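# Switch on the shaker holding four jars

## Task

Turn the shaker on. It already carries four jars and is preset for a 20-second run.

## Robot and tools

Robot: two arms, left_arm and right_arm, each with six revolute joints and a two-finger gripper. Joint order everywhere (rows, result lists): waist, shoulder, elbow, wrist pitch, wrist yaw, wrist roll. Stated joint ranges in radians: waist -2.880 to 2.880, shoulder 0.000 to 3.142, elbow 0.000 to 3.019, wrist pitch -1.693 to 1.571, wrist yaw -1.571 to 1.571, wrist roll -2.094 to 2.094. True ends may differ by up to 0.084 rad. A target more than 0.084 rad outside a range, and beyond the joint's last reported angle, gets the call refused; a target past the real end is clipped there and the result may say "joint sent to its limit" (its absence proves nothing).

Frames: the scene frame has its origin at table-top height halfway between the nominal bases, +z up, +x away from the robot over the table, and left_arm on the +y side (arm names do not match image left/right). Actual bases: left_arm at (+0.006, +0.322, 0) m, quat_wxyz (+1.000, 0, 0, -0.006); right_arm at (+0.009, -0.273, 0) m, quat_wxyz (+1.000, 0, 0, -0.021). Each arm's end_effector_position (m), end_effector_quat_wxyz, velocities and wrist-camera poses are given in that arm's own base frame; fixed cameras and the table use the scene frame. Reported hand poses can be a few cm off, more at long reach. The gripper's fingers point along its +z and close along its y; end_effector_position sits between the pads, roughly 1 cm short of the fingertips.

A row is one flat list of 14 numbers covering both arms, always all 14 even if one arm is idle: left_arm's six joint angles then its opening, then right_arm's six angles then its opening. Joint values are absolute target angles in radians (same scale as Joint positions), not offsets. Opening is an absolute command from -1 (shut) to +1 (fully open). To keep an arm or gripper unchanged, resend its current Joint targets and its present tool command; writing 0 for an opening is a real command.

execute_actions: "actions" is a list of actions; each action is a list of up to 15 rows, one row per 1/30 s control step; if fewer rows are given, the last row is held for the remaining steps. "cameras" picks images by name (["all"], [] or names); with an empty actions list and no cameras argument you get all images plus the full state (scene number, task, all temperatures). An unknown camera name voids the call.

move: "target" is one 14-number row or a list of up to 15 such rows (waypoints); all joints are interpolated together to arrive at once, so the hand follows a curve and nothing is avoided. "speed" (rad/s, 0.01 to 12.57, default 0.5) caps the fastest joint; one value or one per waypoint. "blend" (rad) rounds intermediate waypoints; 0 stops at each. "opening_speed" (per second on the -1..+1 scale, at least 0.2) ramps the gripper; use it slowly on fragile things. "grip_force" sets pad force in N, 10 to 50, one value or one per arm; it persists, and lower forces close slowly. "blocking": false returns after about 0.5 s while the move continues; a new move supersedes it. Paths take at least 0.5 s and cannot exceed 10 s total. The result adds a "move:" line: done, off_target (resting more than 0.035 rad from target), moving, held (a check withheld steps or stopped the path), or fault; limits=held flags withheld steps. Neither done nor off_target tells you about contact.

wait: "seconds" 0 to 10; arms hold their last command, a running move continues. stop: brakes a running move (needs room, more when fast). zoom_image: "camera" (cam_high, cam_over, cam_left_wrist, cam_right_wrist) and "region" [x0, y0, x1, y1] in pixels from the top-left, at most 504 by 504, on that camera's most recent image. finished_scene: "scene" is the current scene's number; it is final, and the goal must hold without the robot afterwards.

Motion limits: each joint's target is kept within a lead of its measured angle (0.716 rad waist and shoulder, 0.645 elbow, 0.69 wrist pitch, 1.84 wrist yaw, 3.24 wrist roll), and if targets would move the hand over 110 mm from where it is, the arm's targets are pulled back. Far goals therefore need several actions; tiny changes may not start. "Joint targets" shows what joints are currently driven toward; "joint command not followed" means the clearance check altered some steps (it does not keep the grippers apart).

Results: Joint positions and Joint velocities list each arm's joints (rad, rad/s) plus the pad gap (m; 0.094 fully open). "within noise" means the arm is still. Tool commands shows present gripper commands. grip_measured is the opening on the command scale (can read up to 2.5 mm wide when empty, a bit narrow under squeeze). grip_effort_nm is a smoothed motor effort, negative closing, with offset; it is not pad force. Joint torques are total drive output including gravity, with offsets and noise; positive is toward larger angles; joints 3 and 4 wrap at ±28 N m. Motor temperatures: MOTOR HOT appears at 85 °C; at 100 °C an OVER-TEMPERATURE FAULT drops that arm for 30 to 60 s or more. Long stretched holds, loads or pushing against unreachable poses heat motors, even while you think, since the scene keeps running between replies.

Cameras: cam_high, cam_over, cam_left_wrist, cam_right_wrist, each 504x504.

Avoid: knocking anything off the table, fast impacts or strong presses on fixed or heavy parts (press harder with faster moves or targets deeper past contact), dropping or releasing moving parts, and any contact between the two arms, including one gripper closing on the other's fingers, which can end the scene. A loose object may occasionally be nudged by an outside push.

Each tool is called as a command line: name --argument value for each argument, lists and objects as JSON in quotes; but a table of rows of numbers goes row by row, as --pt "numbers of a row", without its own name.

## Session

execute_actions --actions '[]'

zoom_image --camera "cam_over" --region '[60, 70, 430, 440]'

zoom_image --camera "cam_high" --region '[80, 170, 400, 480]'

Scene clock: 0.00 s.
left_arm: end_effector_position=(+0.3071, -0.2591, +0.1821) grip_measured=+1.000 grip_effort_nm=n/a end_effector_quat_wxyz=(+0.036, +0.862, +0.421, -0.279) | right_arm: end_effector_position=(+0.2235, -0.3772, +0.1302) grip_measured=+1.000 grip_effort_nm=n/a end_effector_quat_wxyz=(+0.170, -0.233, +0.958, -0.001)
Joint positions: left_arm=[-0.492 1.581 1.29 -1.577 0.496 1.816 0.094] | right_arm=[-1.166 1.51 1.122 -1.121 -0.336 -1.632 0.094]
Joint velocities: within noise
Joint torques (N m): no reading
Motor temperatures (°C): left_arm=[20 26 25 19 21 18 19] | right_arm=[22 24 25 19 22 22 21]
Heat: left arm: hottest shoulder 26 °C; right arm: hottest elbow 25 °C.
Joint targets: left_arm=[-0.492 1.582 1.312 -1.578 0.495 1.816] | right_arm=[-1.166 1.517 1.141 -1.121 -0.336 -1.633]
Tool commands: left_gripper/opening=+1.0 right_gripper/opening=+1.0

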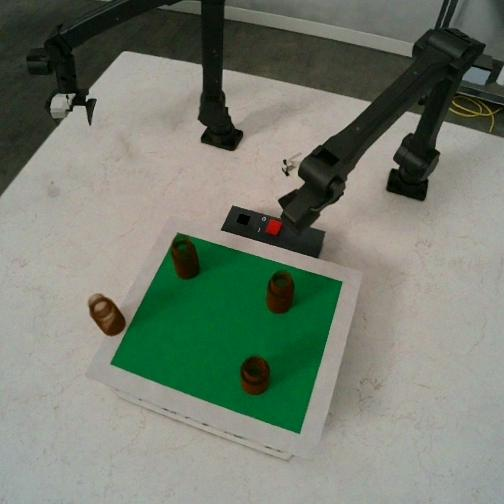

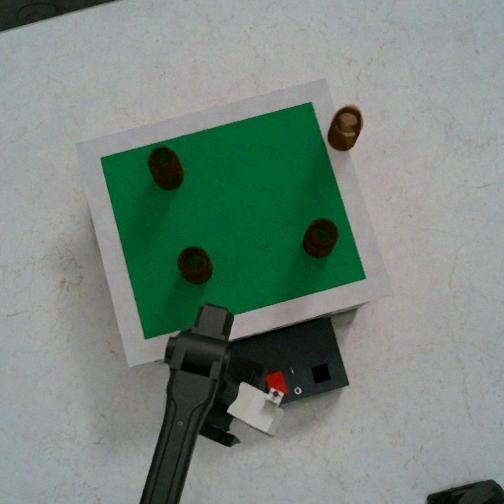

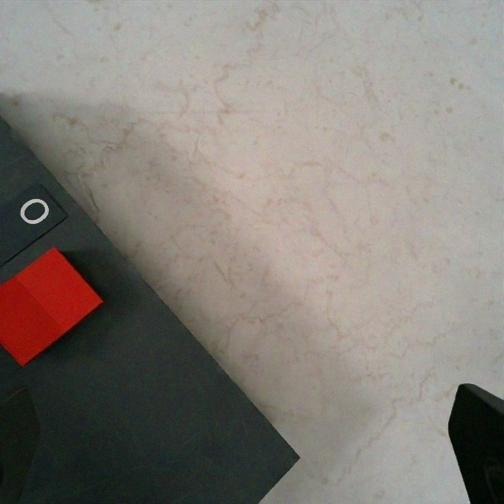

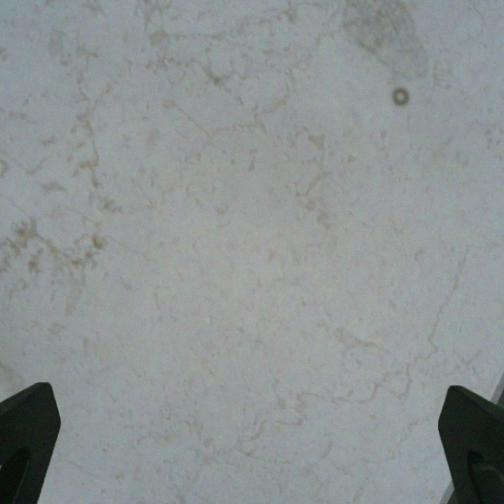

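Scaled by 1.362.

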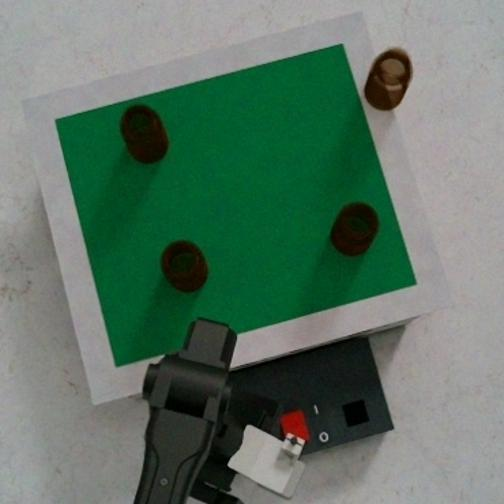

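Scaled by 1.575.

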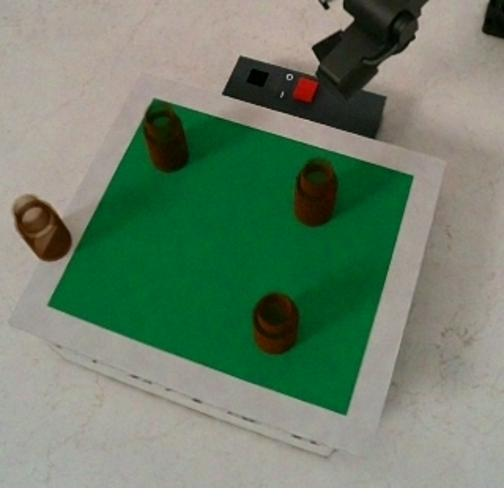

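move --pt "-0.300 1.450 1.312 -1.578 0.495 1.816 1.0 -0.900 1.550 1.640 -1.350 -0.100 -0.800 1.0" --pt "0.100 1.380 1.312 -1.578 0.495 1.816 1.0 0.125 1.930 2.140 -1.472 0.0 0.010 1.0" --speed '[0.5, 0.7]' --blend '[0.1, 0]' --cameras '["all"]'

Scene clock: 85.90 s.
left_arm: end_effector_position=(+0.3839, -0.0466, +0.2484) grip_measured=+1.000 grip_effort_nm=0.05 end_effector_quat_wxyz=(+0.168, +0.724, +0.642, -0.187) | right_arm: end_effector_position=(+0.6517, +0.0817, +0.2984) grip_measured=+1.000 grip_effort_nm=0.02 end_effector_quat_wxyz=(+0.146, -0.062, +0.987, +0.010)
Joint positions: left_arm=[0.096 1.399 1.29 -1.577 0.496 1.816 0.094] | right_arm=[0.125 1.903 2.086 -1.461 -0.002 0 0.094]
Joint torques (N m): left_arm=[0.85 -11.87 9.35 0.1 0.53 -0.1] | right_arm=[0.21 -15.38 12.77 1.11 0.13 0.15]
Motor temperatures (°C): left_arm=[20 27 29 19 21 18 19] | right_arm=[21 25 32 19 22 22 21]
Heat: left arm: hottest elbow 29 °C; right arm: hottest elbow 32 °C.
Joint targets: left_arm=[0.100 1.380 1.312 -1.578 0.495 1.816] | right_arm=[0.125 1.930 2.140 -1.472 0.000 0.010]
move: off_target (right_arm); right_arm: the elbow is farthest, 0.054 rad from its target

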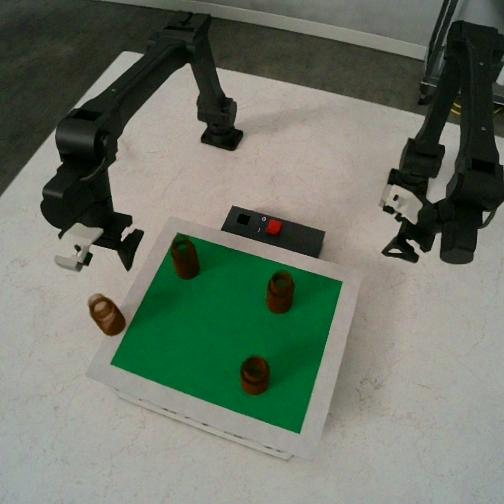

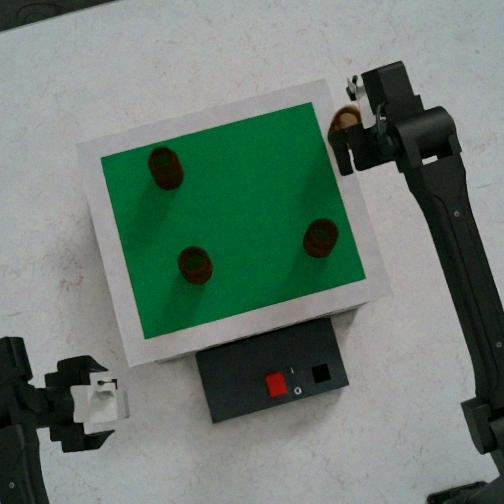

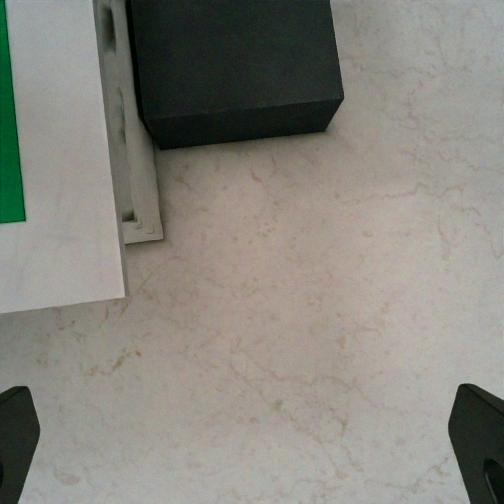

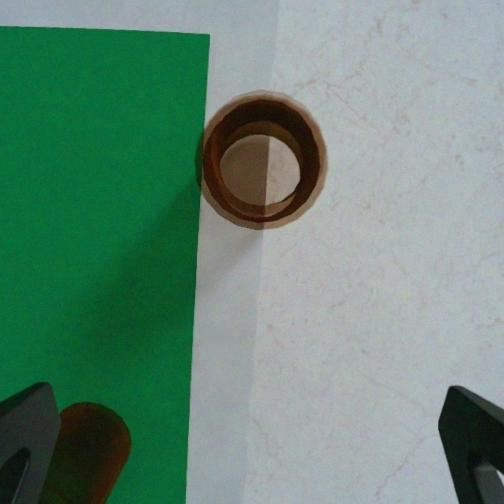

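zoom_image --camera "cam_right_wrist" --region '[160, 60, 360, 260]'

zoom_image --camera "cam_high" --region '[60, 200, 180, 350]'

zoom_image --camera "cam_over" --region '[290, 60, 470, 240]'

Scaled by 2.520.

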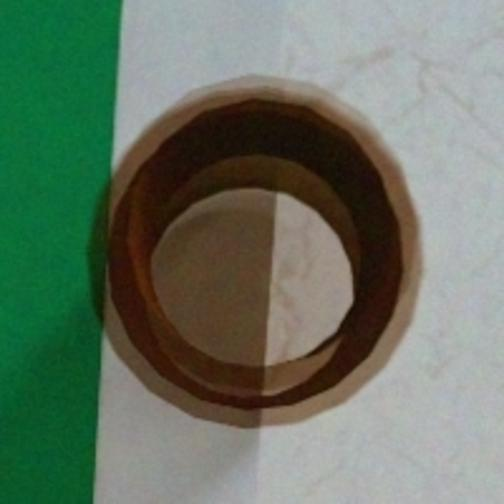

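Scaled by 3.360.

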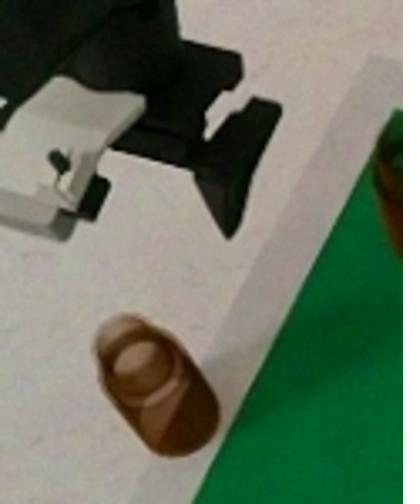

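Scaled by 2.800.

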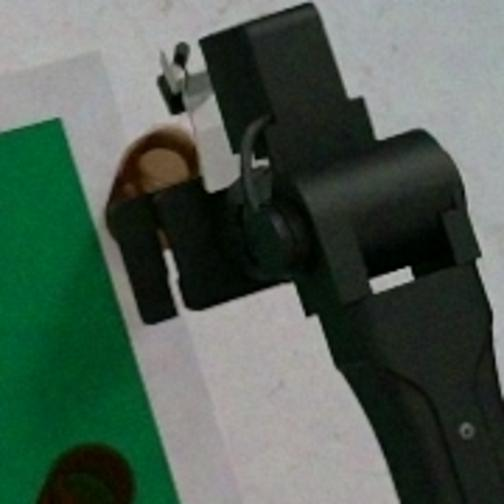

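move --target '[0.100, 1.380, 1.312, -1.578, 0.495, 1.816, 1.0, 0.112, 2.258, 2.564, -1.658, 0.0, 0.010, 1.0]' --speed 0.3 --cameras '["cam_high", "cam_over", "cam_right_wrist"]'

zoom_image --camera "cam_right_wrist" --region '[120, 120, 400, 504]'

zoom_image --camera "cam_high" --region '[40, 200, 180, 350]'

Scene clock: 159.27 s.
left_arm: end_effector_position=(+0.3839, -0.0466, +0.2484) grip_measured=+1.000 grip_effort_nm=0.05 end_effector_quat_wxyz=(+0.168, +0.724, +0.642, -0.187) | right_arm: end_effector_position=(+0.7195, +0.0863, +0.2538) grip_measured=+1.000 grip_effort_nm=0.02 end_effector_quat_wxyz=(+0.104, -0.059, +0.993, +0.007)
Joint positions: left_arm=[0.096 1.399 1.29 -1.577 0.496 1.816 0.094] | right_arm=[0.119 2.227 2.512 -1.647 -0.002 0 0.094]
Joint torques (N m): left_arm=[0.79 -11.63 9.37 0.17 0.52 -0.1] | right_arm=[0.26 -18.67 12.36 0.7 0.11 0.21]
Motor temperatures (°C): left_arm=[20 28 30 19 21 18 19] | right_arm=[21 28 38 19 22 22 21]
Heat: left arm: hottest elbow 30 °C; right arm: hottest elbow 38 °C.
Joint targets: left_arm=[0.100 1.380 1.312 -1.578 0.495 1.816] | right_arm=[0.112 2.258 2.564 -1.658 0.000 0.010]
move: off_target (right_arm); right_arm: the elbow is farthest, 0.052 rad from its target
Images, in order (width x height): cam_high 504x504, cam_over 504x504, cam_right_wrist 504x504.

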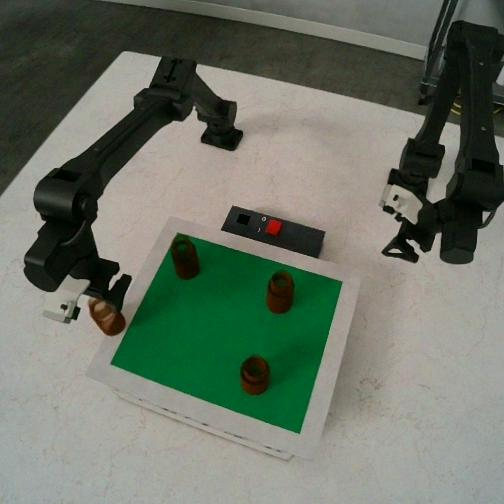

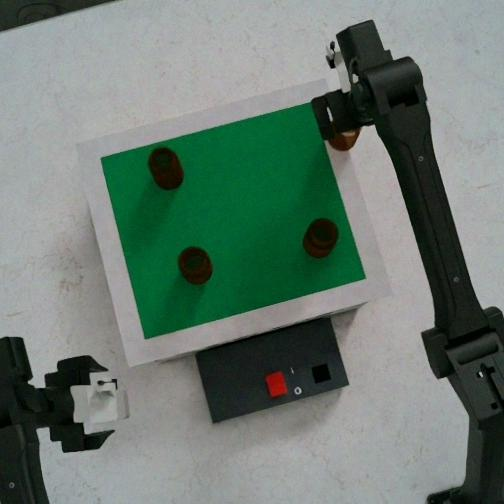

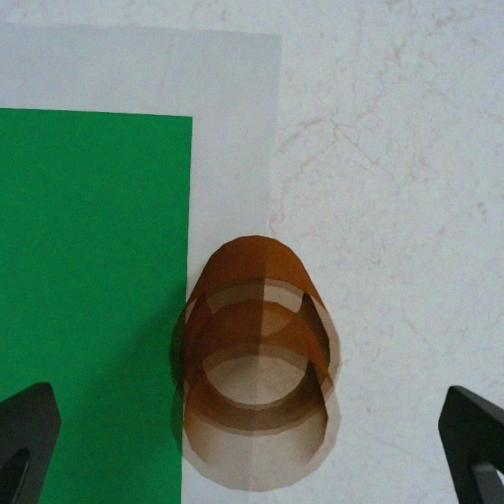

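Scaled by 1.312.

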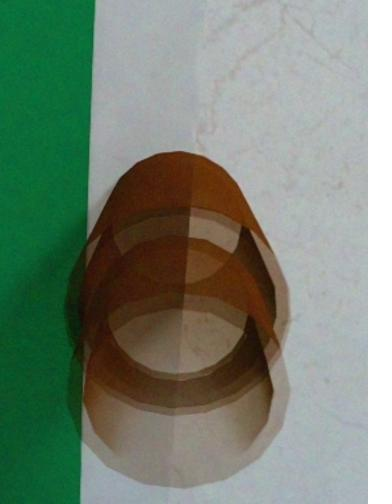

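Scaled by 3.360.

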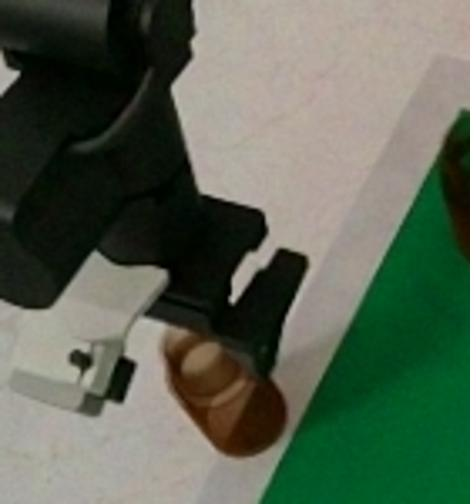

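move --target '[0.100, 1.380, 1.312, -1.578, 0.495, 1.816, 1.0, 0.112, 2.312, 2.435, -1.620, 0.0, 0.010, 1.0]' --speed 0.12 --cameras '["cam_high", "cam_over", "cam_right_wrist"]'

zoom_image --camera "cam_high" --region '[40, 220, 160, 350]'

Scene clock: 186.03 s.
left_arm: end_effector_position=(+0.3839, -0.0466, +0.2484) grip_measured=+1.000 grip_effort_nm=0.05 end_effector_quat_wxyz=(+0.168, +0.724, +0.642, -0.187) | right_arm: end_effector_position=(+0.7170, +0.0860, +0.1886) grip_measured=+1.000 grip_effort_nm=0.02 end_effector_quat_wxyz=(+0.050, -0.060, +0.997, +0.004)
Joint positions: left_arm=[0.096 1.399 1.29 -1.577 0.496 1.816 0.094] | right_arm=[0.119 2.281 2.444 -1.633 -0.002 0 0.094]
Joint torques (N m): left_arm=[0.62 -11.69 9.4 0.1 0.53 -0.09] | right_arm=[-1.44 -19.78 8.31 1.4 0.1 0.12]
Heat: left arm: hottest elbow 30 °C; right arm: hottest elbow 37 °C.
Joint targets: left_arm=[0.100 1.380 1.312 -1.578 0.495 1.816] | right_arm=[0.112 2.312 2.435 -1.620 0.000 0.010]
move: done
Images, in order (width x height): cam_high 504x504, cam_over 504x504, cam_right_wrist 504x504.

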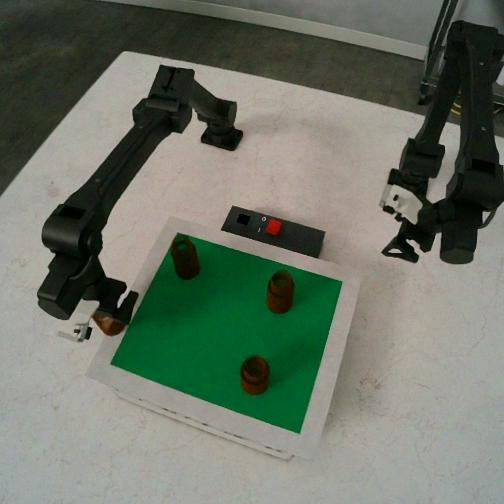

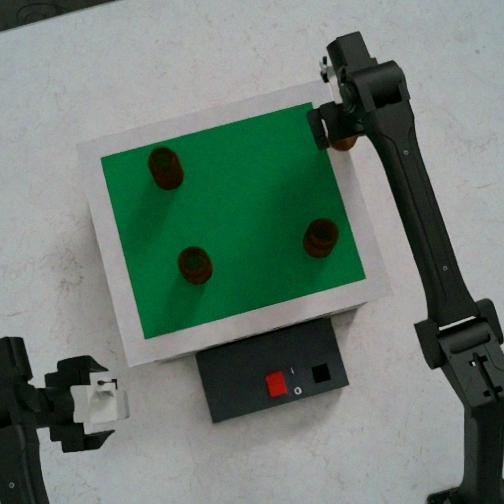

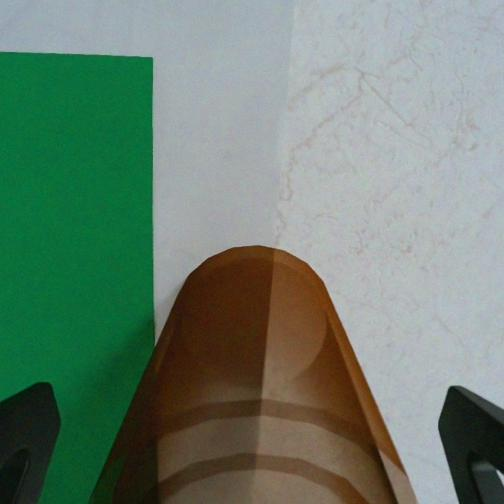

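Scaled by 3.877.

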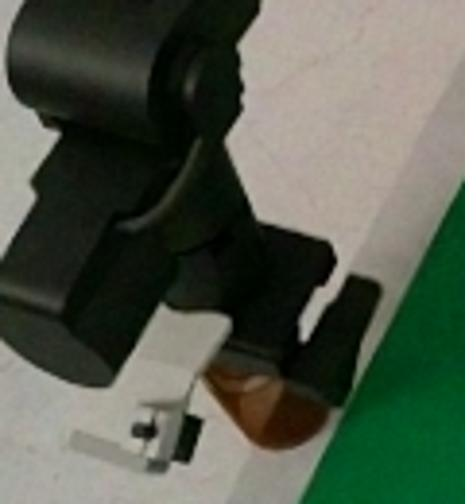

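move --target '[0.100, 1.380, 1.312, -1.578, 0.495, 1.816, 1.0, 0.112, 2.312, 2.435, -1.620, 0.0, 0.010, 0.0]' --grip_force '[50, 25]' --opening_speed 0.3 --speed 0.1 --cameras '["cam_high", "cam_right_wrist"]'

Scene clock: 199.00 s.
left_arm: end_effector_position=(+0.3839, -0.0466, +0.2484) grip_measured=+1.000 grip_effort_nm=0.05 end_effector_quat_wxyz=(+0.168, +0.724, +0.642, -0.187) | right_arm: end_effector_position=(+0.7171, +0.0853, +0.1886) grip_measured=+0.130 grip_effort_nm=-0.54 end_effector_quat_wxyz=(+0.050, -0.059, +0.997, +0.004)
Joint positions: left_arm=[0.096 1.399 1.29 -1.577 0.496 1.816 0.094] | right_arm=[0.119 2.281 2.444 -1.633 -0.001 0 0.053]
Joint torques (N m): left_arm=[0.91 -11.93 9.39 0.08 0.53 -0.09] | right_arm=[-0.44 -19.66 8.09 1.39 0.09 0.12]
Heat: left arm: hottest elbow 31 °C; right arm: hottest elbow 35 °C.
Joint targets: left_arm=[0.100 1.380 1.312 -1.578 0.495 1.816] | right_arm=[0.112 2.312 2.435 -1.620 0.000 0.010]
grip_force (N): 50, 25
move: done
Images, in order (width x height): cam_high 504x504, cam_right_wrist 504x504.

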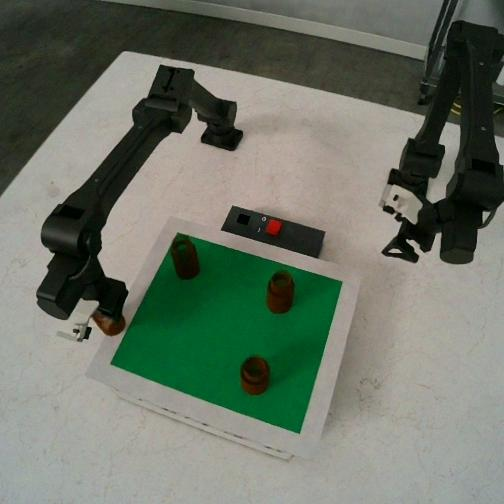

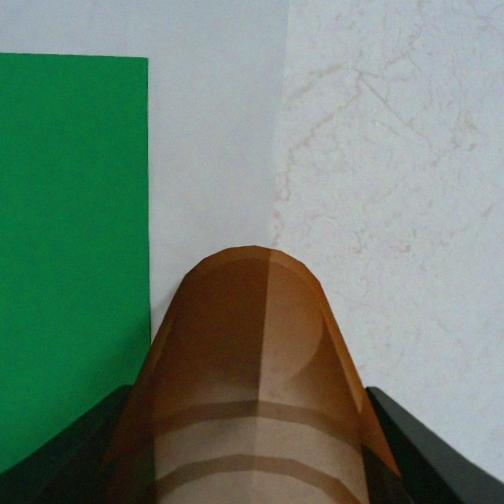

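move --target '[0.100, 1.380, 1.312, -1.578, 0.495, 1.816, 1.0, 0.112, 2.189, 2.455, -1.701, 0.0, 0.010, 0.0]' --speed 0.1 --cameras '["cam_high", "cam_over", "cam_right_wrist"]'

Scene clock: 244.33 s.
left_arm: end_effector_position=(+0.3839, -0.0466, +0.2484) grip_measured=+1.000 grip_effort_nm=0.05 end_effector_quat_wxyz=(+0.168, +0.724, +0.642, -0.187) | right_arm: end_effector_position=(+0.6962, +0.0828, +0.2415) grip_measured=+0.130 grip_effort_nm=-0.55 end_effector_quat_wxyz=(+0.061, -0.059, +0.996, +0.004)
Joint positions: left_arm=[0.096 1.399 1.29 -1.577 0.496 1.816 0.094] | right_arm=[0.119 2.202 2.444 -1.691 -0.001 0 0.053]
Joint torques (N m): left_arm=[0.79 -11.69 9.37 0.1 0.53 -0.1] | right_arm=[-0.15 -21.36 9.5 0.88 0.05 0.15]
Motor temperatures (°C): left_arm=[20 27 31 19 21 18 19] | right_arm=[21 29 32 19 22 22 21]
Heat: left arm: hottest elbow 31 °C; right arm: hottest elbow 32 °C.
Joint targets: left_arm=[0.100 1.380 1.312 -1.578 0.495 1.816] | right_arm=[0.112 2.189 2.455 -1.701 0.000 0.010]
grip_force (N): 50, 25
move: done
Images, in order (width x height): cam_high 504x504, cam_over 504x504, cam_right_wrist 504x504.

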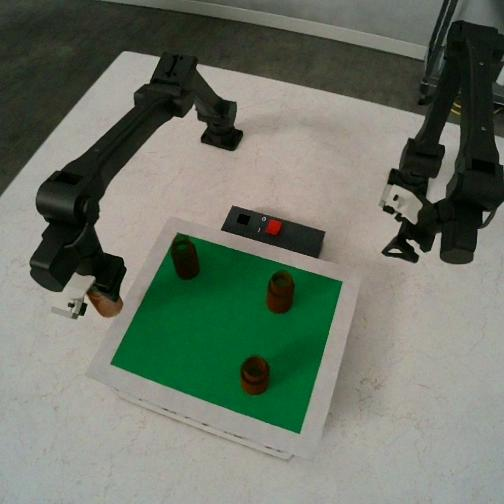

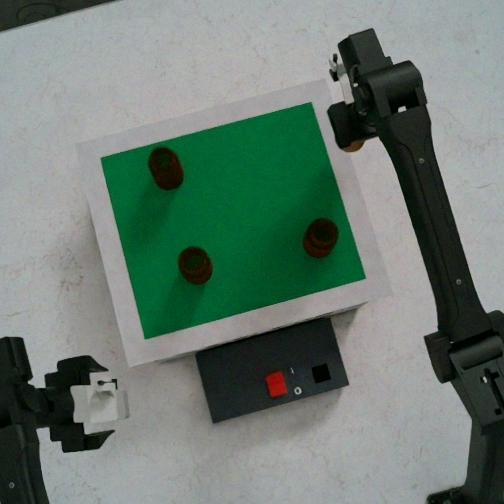

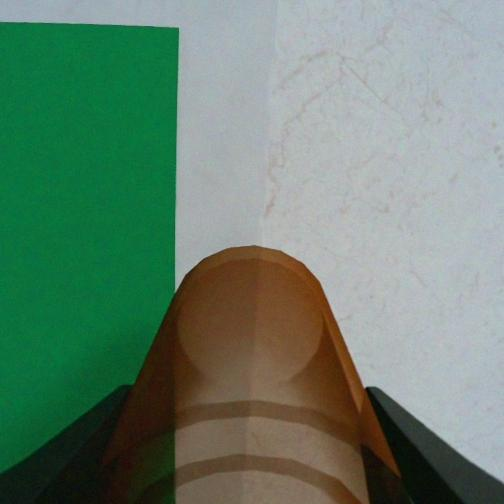

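move --target '[0.100, 1.380, 1.312, -1.578, 0.495, 1.816, 1.0, 0.4118, 2.089, 2.225, -1.588, 0.0, 0.010, 0.0]' --speed 0.25 --cameras '["cam_high", "cam_over", "cam_right_wrist"]'

Scene clock: 251.90 s.
left_arm: end_effector_position=(+0.3839, -0.0466, +0.2484) grip_measured=+1.000 grip_effort_nm=0.05 end_effector_quat_wxyz=(+0.168, +0.724, +0.642, -0.187) | right_arm: end_effector_position=(+0.6176, +0.2751, +0.2188) grip_measured=+0.130 grip_effort_nm=-0.54 end_effector_quat_wxyz=(+0.043, -0.208, +0.977, +0.010)
Joint positions: left_arm=[0.096 1.399 1.29 -1.577 0.496 1.816 0.094] | right_arm=[0.419 2.111 2.231 -1.602 -0.002 0.001 0.053]
Joint torques (N m): left_arm=[0.79 -11.75 9.39 0.09 0.53 -0.1] | right_arm=[-0.91 -22.36 8.38 1.59 0.04 0.04]
Heat: left arm: hottest elbow 31 °C; right arm: hottest elbow 32 °C.
Joint targets: left_arm=[0.100 1.380 1.312 -1.578 0.495 1.816] | right_arm=[0.412 2.089 2.225 -1.588 0.000 0.010]
grip_force (N): 50, 25
move: done
Images, in order (width x height): cam_high 504x504, cam_over 504x504, cam_right_wrist 504x504.

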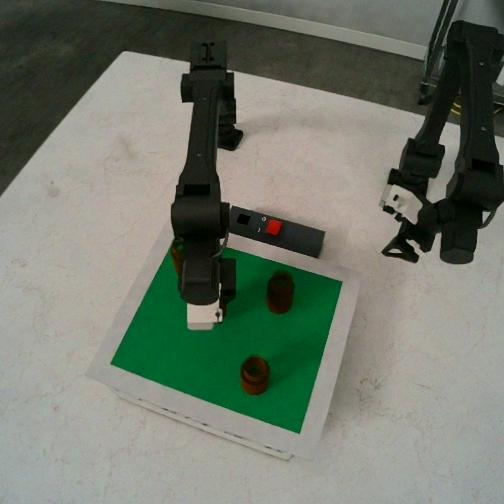

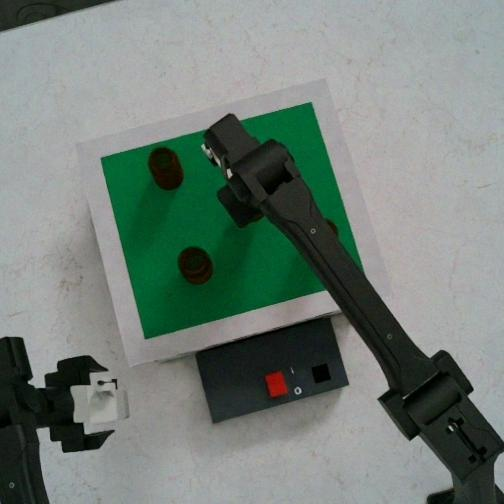

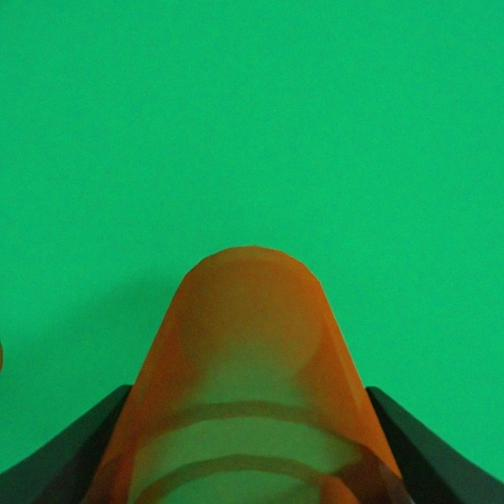

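move --target '[0.100, 1.380, 1.312, -1.578, 0.495, 1.816, 1.0, 0.4118, 2.089, 2.177, -1.528, 0.0, 0.010, 0.0]' --speed 0.1 --cameras '["cam_right_wrist"]'

Scene clock: 264.33 s.
left_arm: end_effector_position=(+0.3839, -0.0466, +0.2484) grip_measured=+1.000 grip_effort_nm=0.05 end_effector_quat_wxyz=(+0.168, +0.724, +0.642, -0.187) | right_arm: end_effector_position=(+0.6219, +0.2759, +0.2029) grip_measured=+0.130 grip_effort_nm=-0.54 end_effector_quat_wxyz=(+0.050, -0.207, +0.977, +0.011)
Joint positions: left_arm=[0.096 1.399 1.29 -1.577 0.496 1.816 0.094] | right_arm=[0.418 2.108 2.183 -1.542 -0.002 0.001 0.053]
Joint torques (N m): left_arm=[0.79 -11.93 9.4 0.08 0.53 -0.1] | right_arm=[-0.67 -21.89 8.54 1.61 0.11 0.12]
Heat: left arm: hottest elbow 31 °C; right arm: hottest elbow 32 °C.
Joint targets: left_arm=[0.100 1.380 1.312 -1.578 0.495 1.816] | right_arm=[0.412 2.089 2.177 -1.528 0.000 0.010]
grip_force (N): 50, 25
move: done
Images, in order (width x height): cam_right_wrist 504x504.

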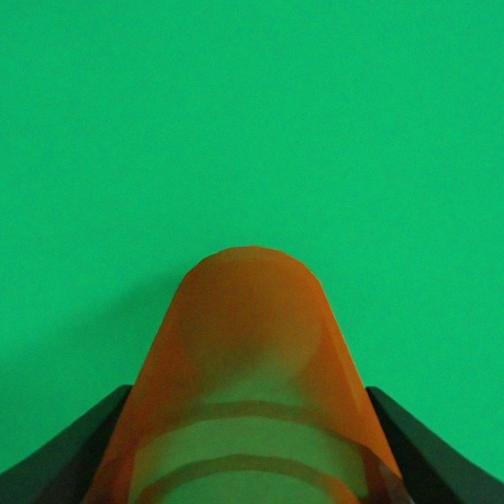

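move --target '[0.100, 1.380, 1.312, -1.578, 0.495, 1.816, 1.0, 0.4118, 2.089, 2.142, -1.497, 0.0, 0.010, 0.0]' --speed 0.05 --cameras '["cam_right_wrist"]'

zoom_image --camera "cam_right_wrist" --region '[100, 170, 400, 420]'

Scene clock: 269.53 s.
left_arm: end_effector_position=(+0.3839, -0.0466, +0.2484) grip_measured=+1.000 grip_effort_nm=0.05 end_effector_quat_wxyz=(+0.168, +0.724, +0.642, -0.187) | right_arm: end_effector_position=(+0.6217, +0.2758, +0.1898) grip_measured=+0.130 grip_effort_nm=-0.54 end_effector_quat_wxyz=(+0.049, -0.207, +0.977, +0.011)
Joint positions: left_arm=[0.096 1.399 1.29 -1.577 0.496 1.816 0.094] | right_arm=[0.418 2.108 2.148 -1.511 -0.002 0.001 0.053]
Joint torques (N m): left_arm=[0.67 -11.81 9.37 0.1 0.53 -0.09] | right_arm=[-0.85 -21.13 8.28 1.58 0.07 0.15]
Heat: left arm: hottest elbow 31 °C; right arm: hottest elbow 32 °C.
Joint targets: left_arm=[0.100 1.380 1.312 -1.578 0.495 1.816] | right_arm=[0.412 2.089 2.142 -1.497 0.000 0.010]
grip_force (N): 50, 25
move: done
Images, in order (width x height): cam_right_wrist 504x504.

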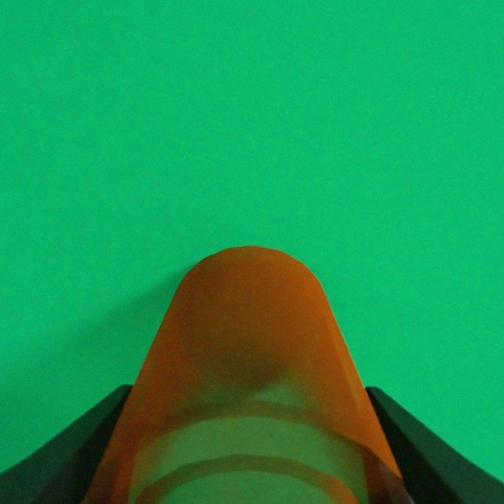

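Scaled by 1.680.

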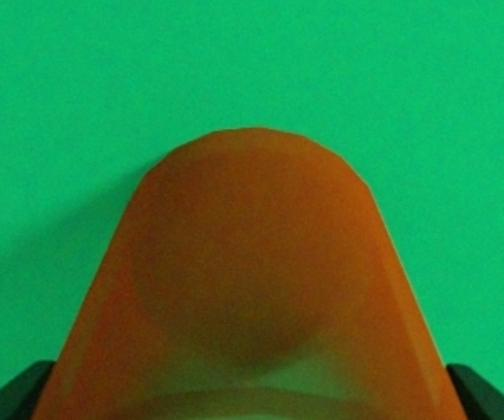

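move --target '[0.100, 1.380, 1.312, -1.578, 0.495, 1.816, 1.0, 0.4118, 2.089, 2.130, -1.486, 0.0, 0.010, 0.0]' --speed 0.05 --cameras '["cam_right_wrist"]'

zoom_image --camera "cam_right_wrist" --region '[100, 170, 400, 420]'

Scene clock: 275.37 s.
left_arm: end_effector_position=(+0.3839, -0.0466, +0.2484) grip_measured=+1.000 grip_effort_nm=0.05 end_effector_quat_wxyz=(+0.168, +0.724, +0.642, -0.187) | right_arm: end_effector_position=(+0.6223, +0.2761, +0.1896) grip_measured=+0.130 grip_effort_nm=-0.54 end_effector_quat_wxyz=(+0.052, -0.207, +0.977, +0.012)
Joint positions: left_arm=[0.096 1.399 1.29 -1.577 0.496 1.816 0.094] | right_arm=[0.418 2.103 2.14 -1.5 -0.002 0.001 0.053]
Joint torques (N m): left_arm=[0.67 -11.87 9.39 0.12 0.52 -0.09] | right_arm=[-0.44 -21.13 8.24 1.47 0.15 0.14]
Heat: left arm: hottest elbow 31 °C; right arm: hottest elbow 32 °C.
Joint targets: left_arm=[0.100 1.380 1.312 -1.578 0.495 1.816] | right_arm=[0.412 2.089 2.130 -1.486 0.000 0.010]
grip_force (N): 50, 25
move: done
Images, in order (width x height): cam_right_wrist 504x504.

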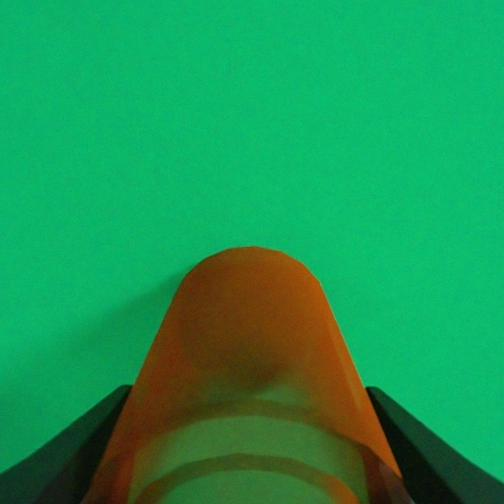

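Scaled by 1.680.

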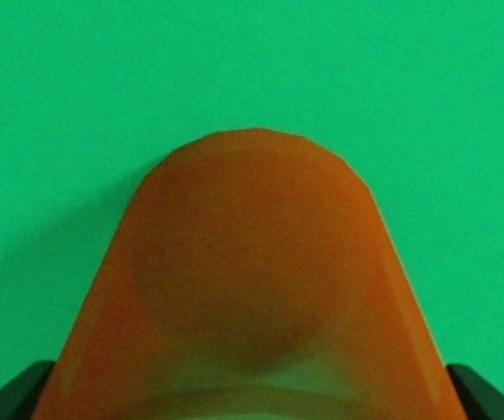

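move --target '[0.100, 1.380, 1.312, -1.578, 0.495, 1.816, 1.0, 0.4118, 2.089, 2.130, -1.486, 0.0, 0.010, 1.0]' --speed 0.05 --opening_speed 0.35 --cameras '["cam_right_wrist", "cam_high"]'

zoom_image --camera "cam_right_wrist" --region '[100, 170, 400, 420]'

Scene clock: 291.50 s.
left_arm: end_effector_position=(+0.3839, -0.0466, +0.2484) grip_measured=+1.000 grip_effort_nm=0.05 end_effector_quat_wxyz=(+0.168, +0.724, +0.642, -0.187) | right_arm: end_effector_position=(+0.6222, +0.2760, +0.1942) grip_measured=+0.997 grip_effort_nm=0.15 end_effector_quat_wxyz=(+0.056, -0.207, +0.977, +0.013)
Joint positions: left_arm=[0.096 1.399 1.29 -1.577 0.496 1.816 0.094] | right_arm=[0.418 2.096 2.14 -1.499 -0.002 0.001 0.094]
Joint torques (N m): left_arm=[0.91 -11.87 9.39 0.09 0.53 -0.09] | right_arm=[-0.85 -20.25 8.17 1.21 0.09 0.09]
Heat: left arm: hottest elbow 31 °C; right arm: hottest elbow 31 °C.
Joint targets: left_arm=[0.100 1.380 1.312 -1.578 0.495 1.816] | right_arm=[0.412 2.089 2.130 -1.486 0.000 0.010]
grip_force (N): 50, 25
move: done
Images, in order (width x height): cam_high 504x504, cam_right_wrist 504x504.

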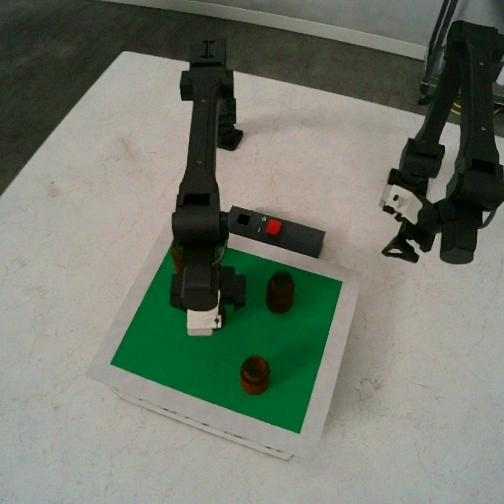

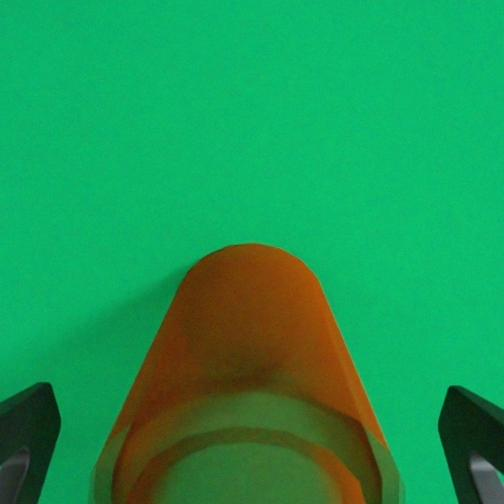

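Scaled by 1.680.

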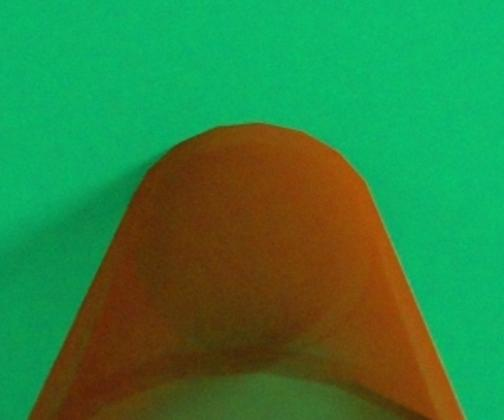

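move --target '[0.100, 1.380, 1.312, -1.578, 0.495, 1.816, 1.0, 0.4118, 2.089, 2.413, -1.676, 0.0, 0.010, 1.0]' --speed 0.2 --cameras '["all"]'

Scene clock: 308.50 s.
left_arm: end_effector_position=(+0.3839, -0.0466, +0.2484) grip_measured=+1.000 grip_effort_nm=0.05 end_effector_quat_wxyz=(+0.168, +0.724, +0.642, -0.187) | right_arm: end_effector_position=(+0.6225, +0.2761, +0.2825) grip_measured=+0.998 grip_effort_nm=0.15 end_effector_quat_wxyz=(+0.086, -0.206, +0.975, +0.019)
Joint positions: left_arm=[0.096 1.399 1.29 -1.577 0.496 1.816 0.094] | right_arm=[0.418 2.093 2.362 -1.665 -0.002 0.001 0.094]
Joint torques (N m): left_arm=[0.79 -11.63 9.37 0.1 0.53 -0.09] | right_arm=[-0.97 -20.01 12.19 0.62 0.11 0.07]
Heat: left arm: hottest elbow 31 °C; right arm: hottest shoulder 31 °C.
Joint targets: left_arm=[0.100 1.380 1.312 -1.578 0.495 1.816] | right_arm=[0.412 2.089 2.413 -1.676 0.000 0.010]
grip_force (N): 50, 25
move: off_target (right_arm); right_arm: the elbow is farthest, 0.051 rad from its target

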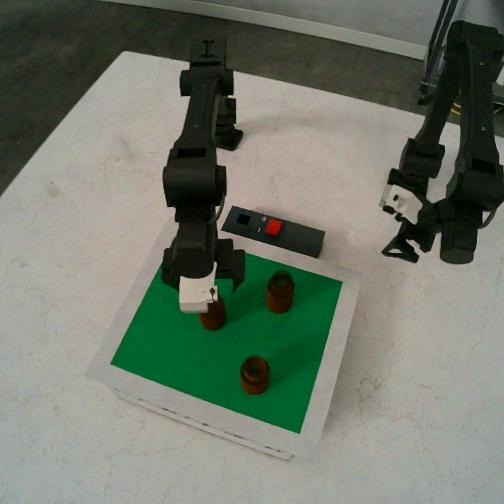

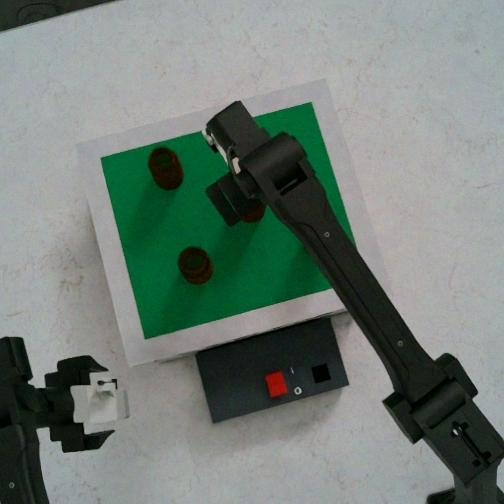

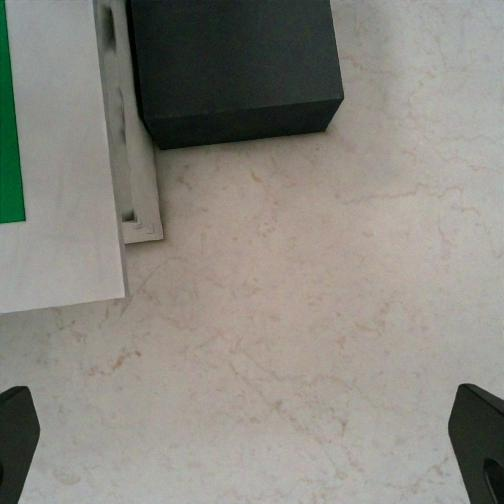

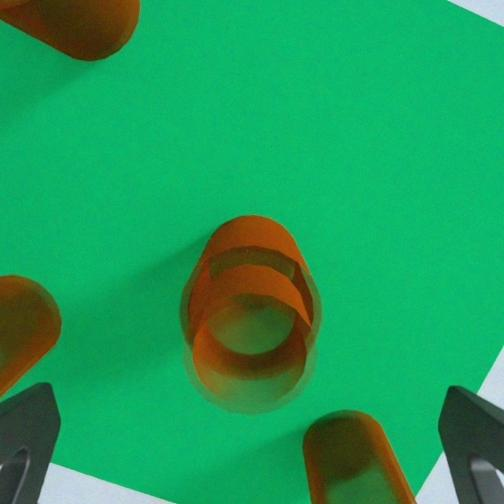

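move --pt "0.100 1.380 1.312 -1.578 0.495 1.816 1.0 0.778 1.447 1.539 -1.649 0.0 -2.06 1.0" --pt "0.100 1.380 1.312 -1.578 0.495 1.816 1.0 0.744 1.533 1.202 -1.257 0.0 -2.06 1.0" --speed '[0.6, 0.4]' --blend '[0.05, 0]' --cameras '["all"]'

Scene clock: 324.33 s.
left_arm: end_effector_position=(+0.3839, -0.0466, +0.2484) grip_measured=+1.000 grip_effort_nm=0.05 end_effector_quat_wxyz=(+0.168, +0.724, +0.642, -0.187) | right_arm: end_effector_position=(+0.3164, +0.2949, +0.1494) grip_measured=+0.998 grip_effort_nm=0.14 end_effector_quat_wxyz=(+0.001, +0.986, -0.169, -0.001)
Joint positions: left_arm=[0.096 1.399 1.29 -1.577 0.496 1.816 0.094] | right_arm=[0.751 1.517 1.211 -1.268 -0.001 -2.05 0.094]
Joint torques (N m): left_arm=[0.85 -11.81 9.4 0.08 0.53 -0.1] | right_arm=[-0.09 -10.29 7.45 1.26 -0.01 -0.1]
Heat: left arm: hottest elbow 31 °C; right arm: hottest elbow 33 °C.
Joint targets: left_arm=[0.100 1.380 1.312 -1.578 0.495 1.816] | right_arm=[0.744 1.533 1.202 -1.257 0.000 -2.060]
grip_force (N): 50, 25
move: done

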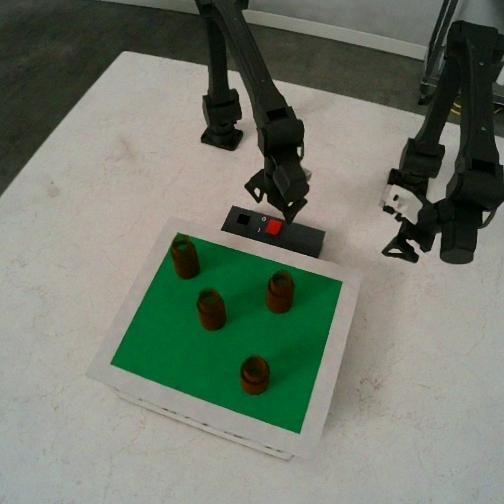

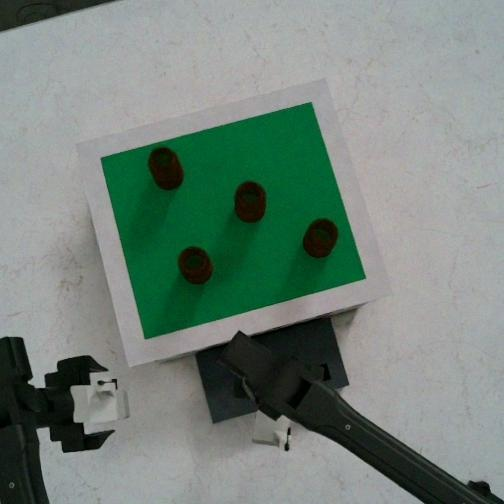

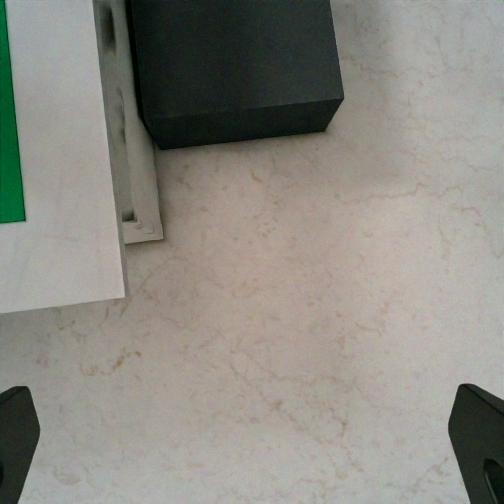

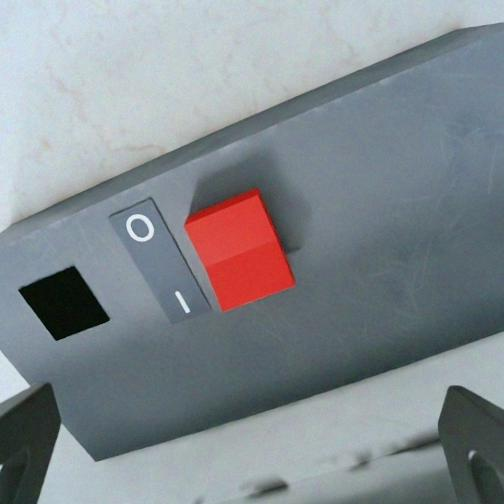

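move --pt "0.100 1.380 1.312 -1.578 0.495 1.816 1.0 0.744 1.533 1.202 -1.257 0.0 -2.06 -1.0" --pt "0.100 1.380 1.312 -1.578 0.495 1.816 1.0 0.744 1.600 1.099 -1.090 0.0 -2.06 -1.0" --speed '[0.2, 0.15]' --grip_force '[50, 30]' --opening_speed 1.0 --cameras '["cam_high", "cam_right_wrist"]'

zoom_image --camera "cam_right_wrist" --region '[140, 230, 340, 440]'

Scene clock: 340.90 s.
left_arm: end_effector_position=(+0.3839, -0.0466, +0.2484) grip_measured=+1.000 grip_effort_nm=0.05 end_effector_quat_wxyz=(+0.168, +0.724, +0.642, -0.187) | right_arm: end_effector_position=(+0.3169, +0.2954, +0.0878) grip_measured=-0.997 grip_effort_nm=-0.11 end_effector_quat_wxyz=(+0.000, +0.986, -0.169, -0.001)
Joint positions: left_arm=[0.096 1.399 1.29 -1.577 0.496 1.816 0.094] | right_arm=[0.751 1.579 1.109 -1.102 -0.001 -2.051 0]
Joint torques (N m): left_arm=[0.91 -11.69 9.43 0.08 0.53 -0.1] | right_arm=[-0.21 -9.52 7.02 1.05 0.02 -0.05]
Heat: left arm: hottest elbow 31 °C; right arm: hottest elbow 32 °C.
Joint targets: left_arm=[0.100 1.380 1.312 -1.578 0.495 1.816] | right_arm=[0.744 1.600 1.099 -1.090 0.000 -2.060]
grip_force (N): 50, 30
move: done
Images, in order (width x height): cam_high 504x504, cam_right_wrist 504x504.

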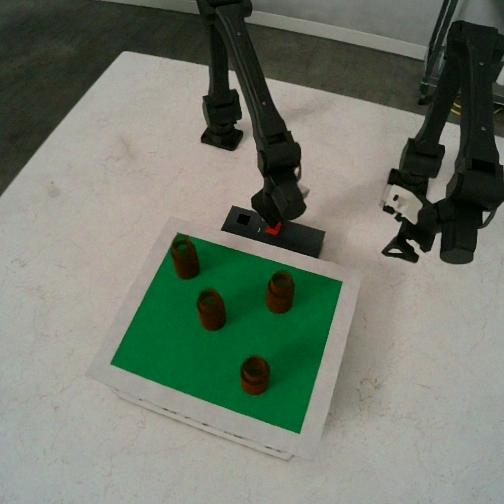

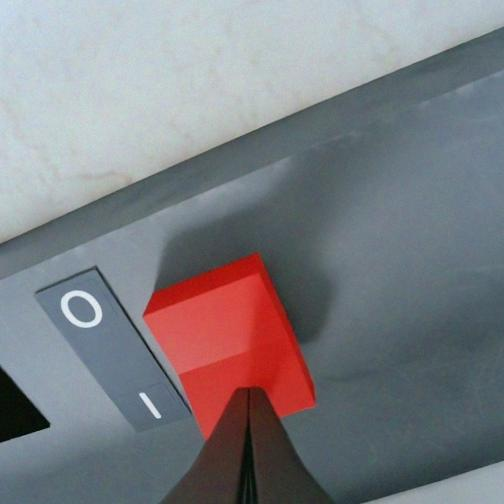

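Scaled by 2.400.

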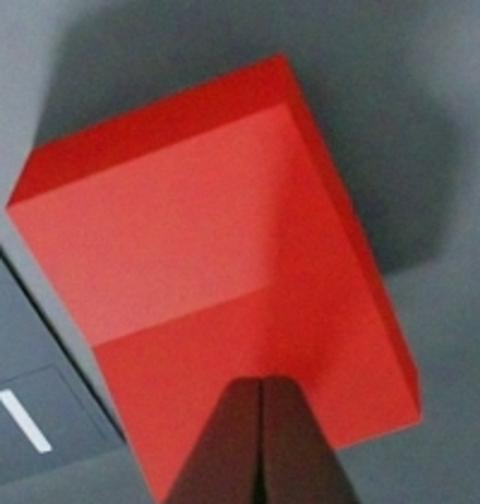

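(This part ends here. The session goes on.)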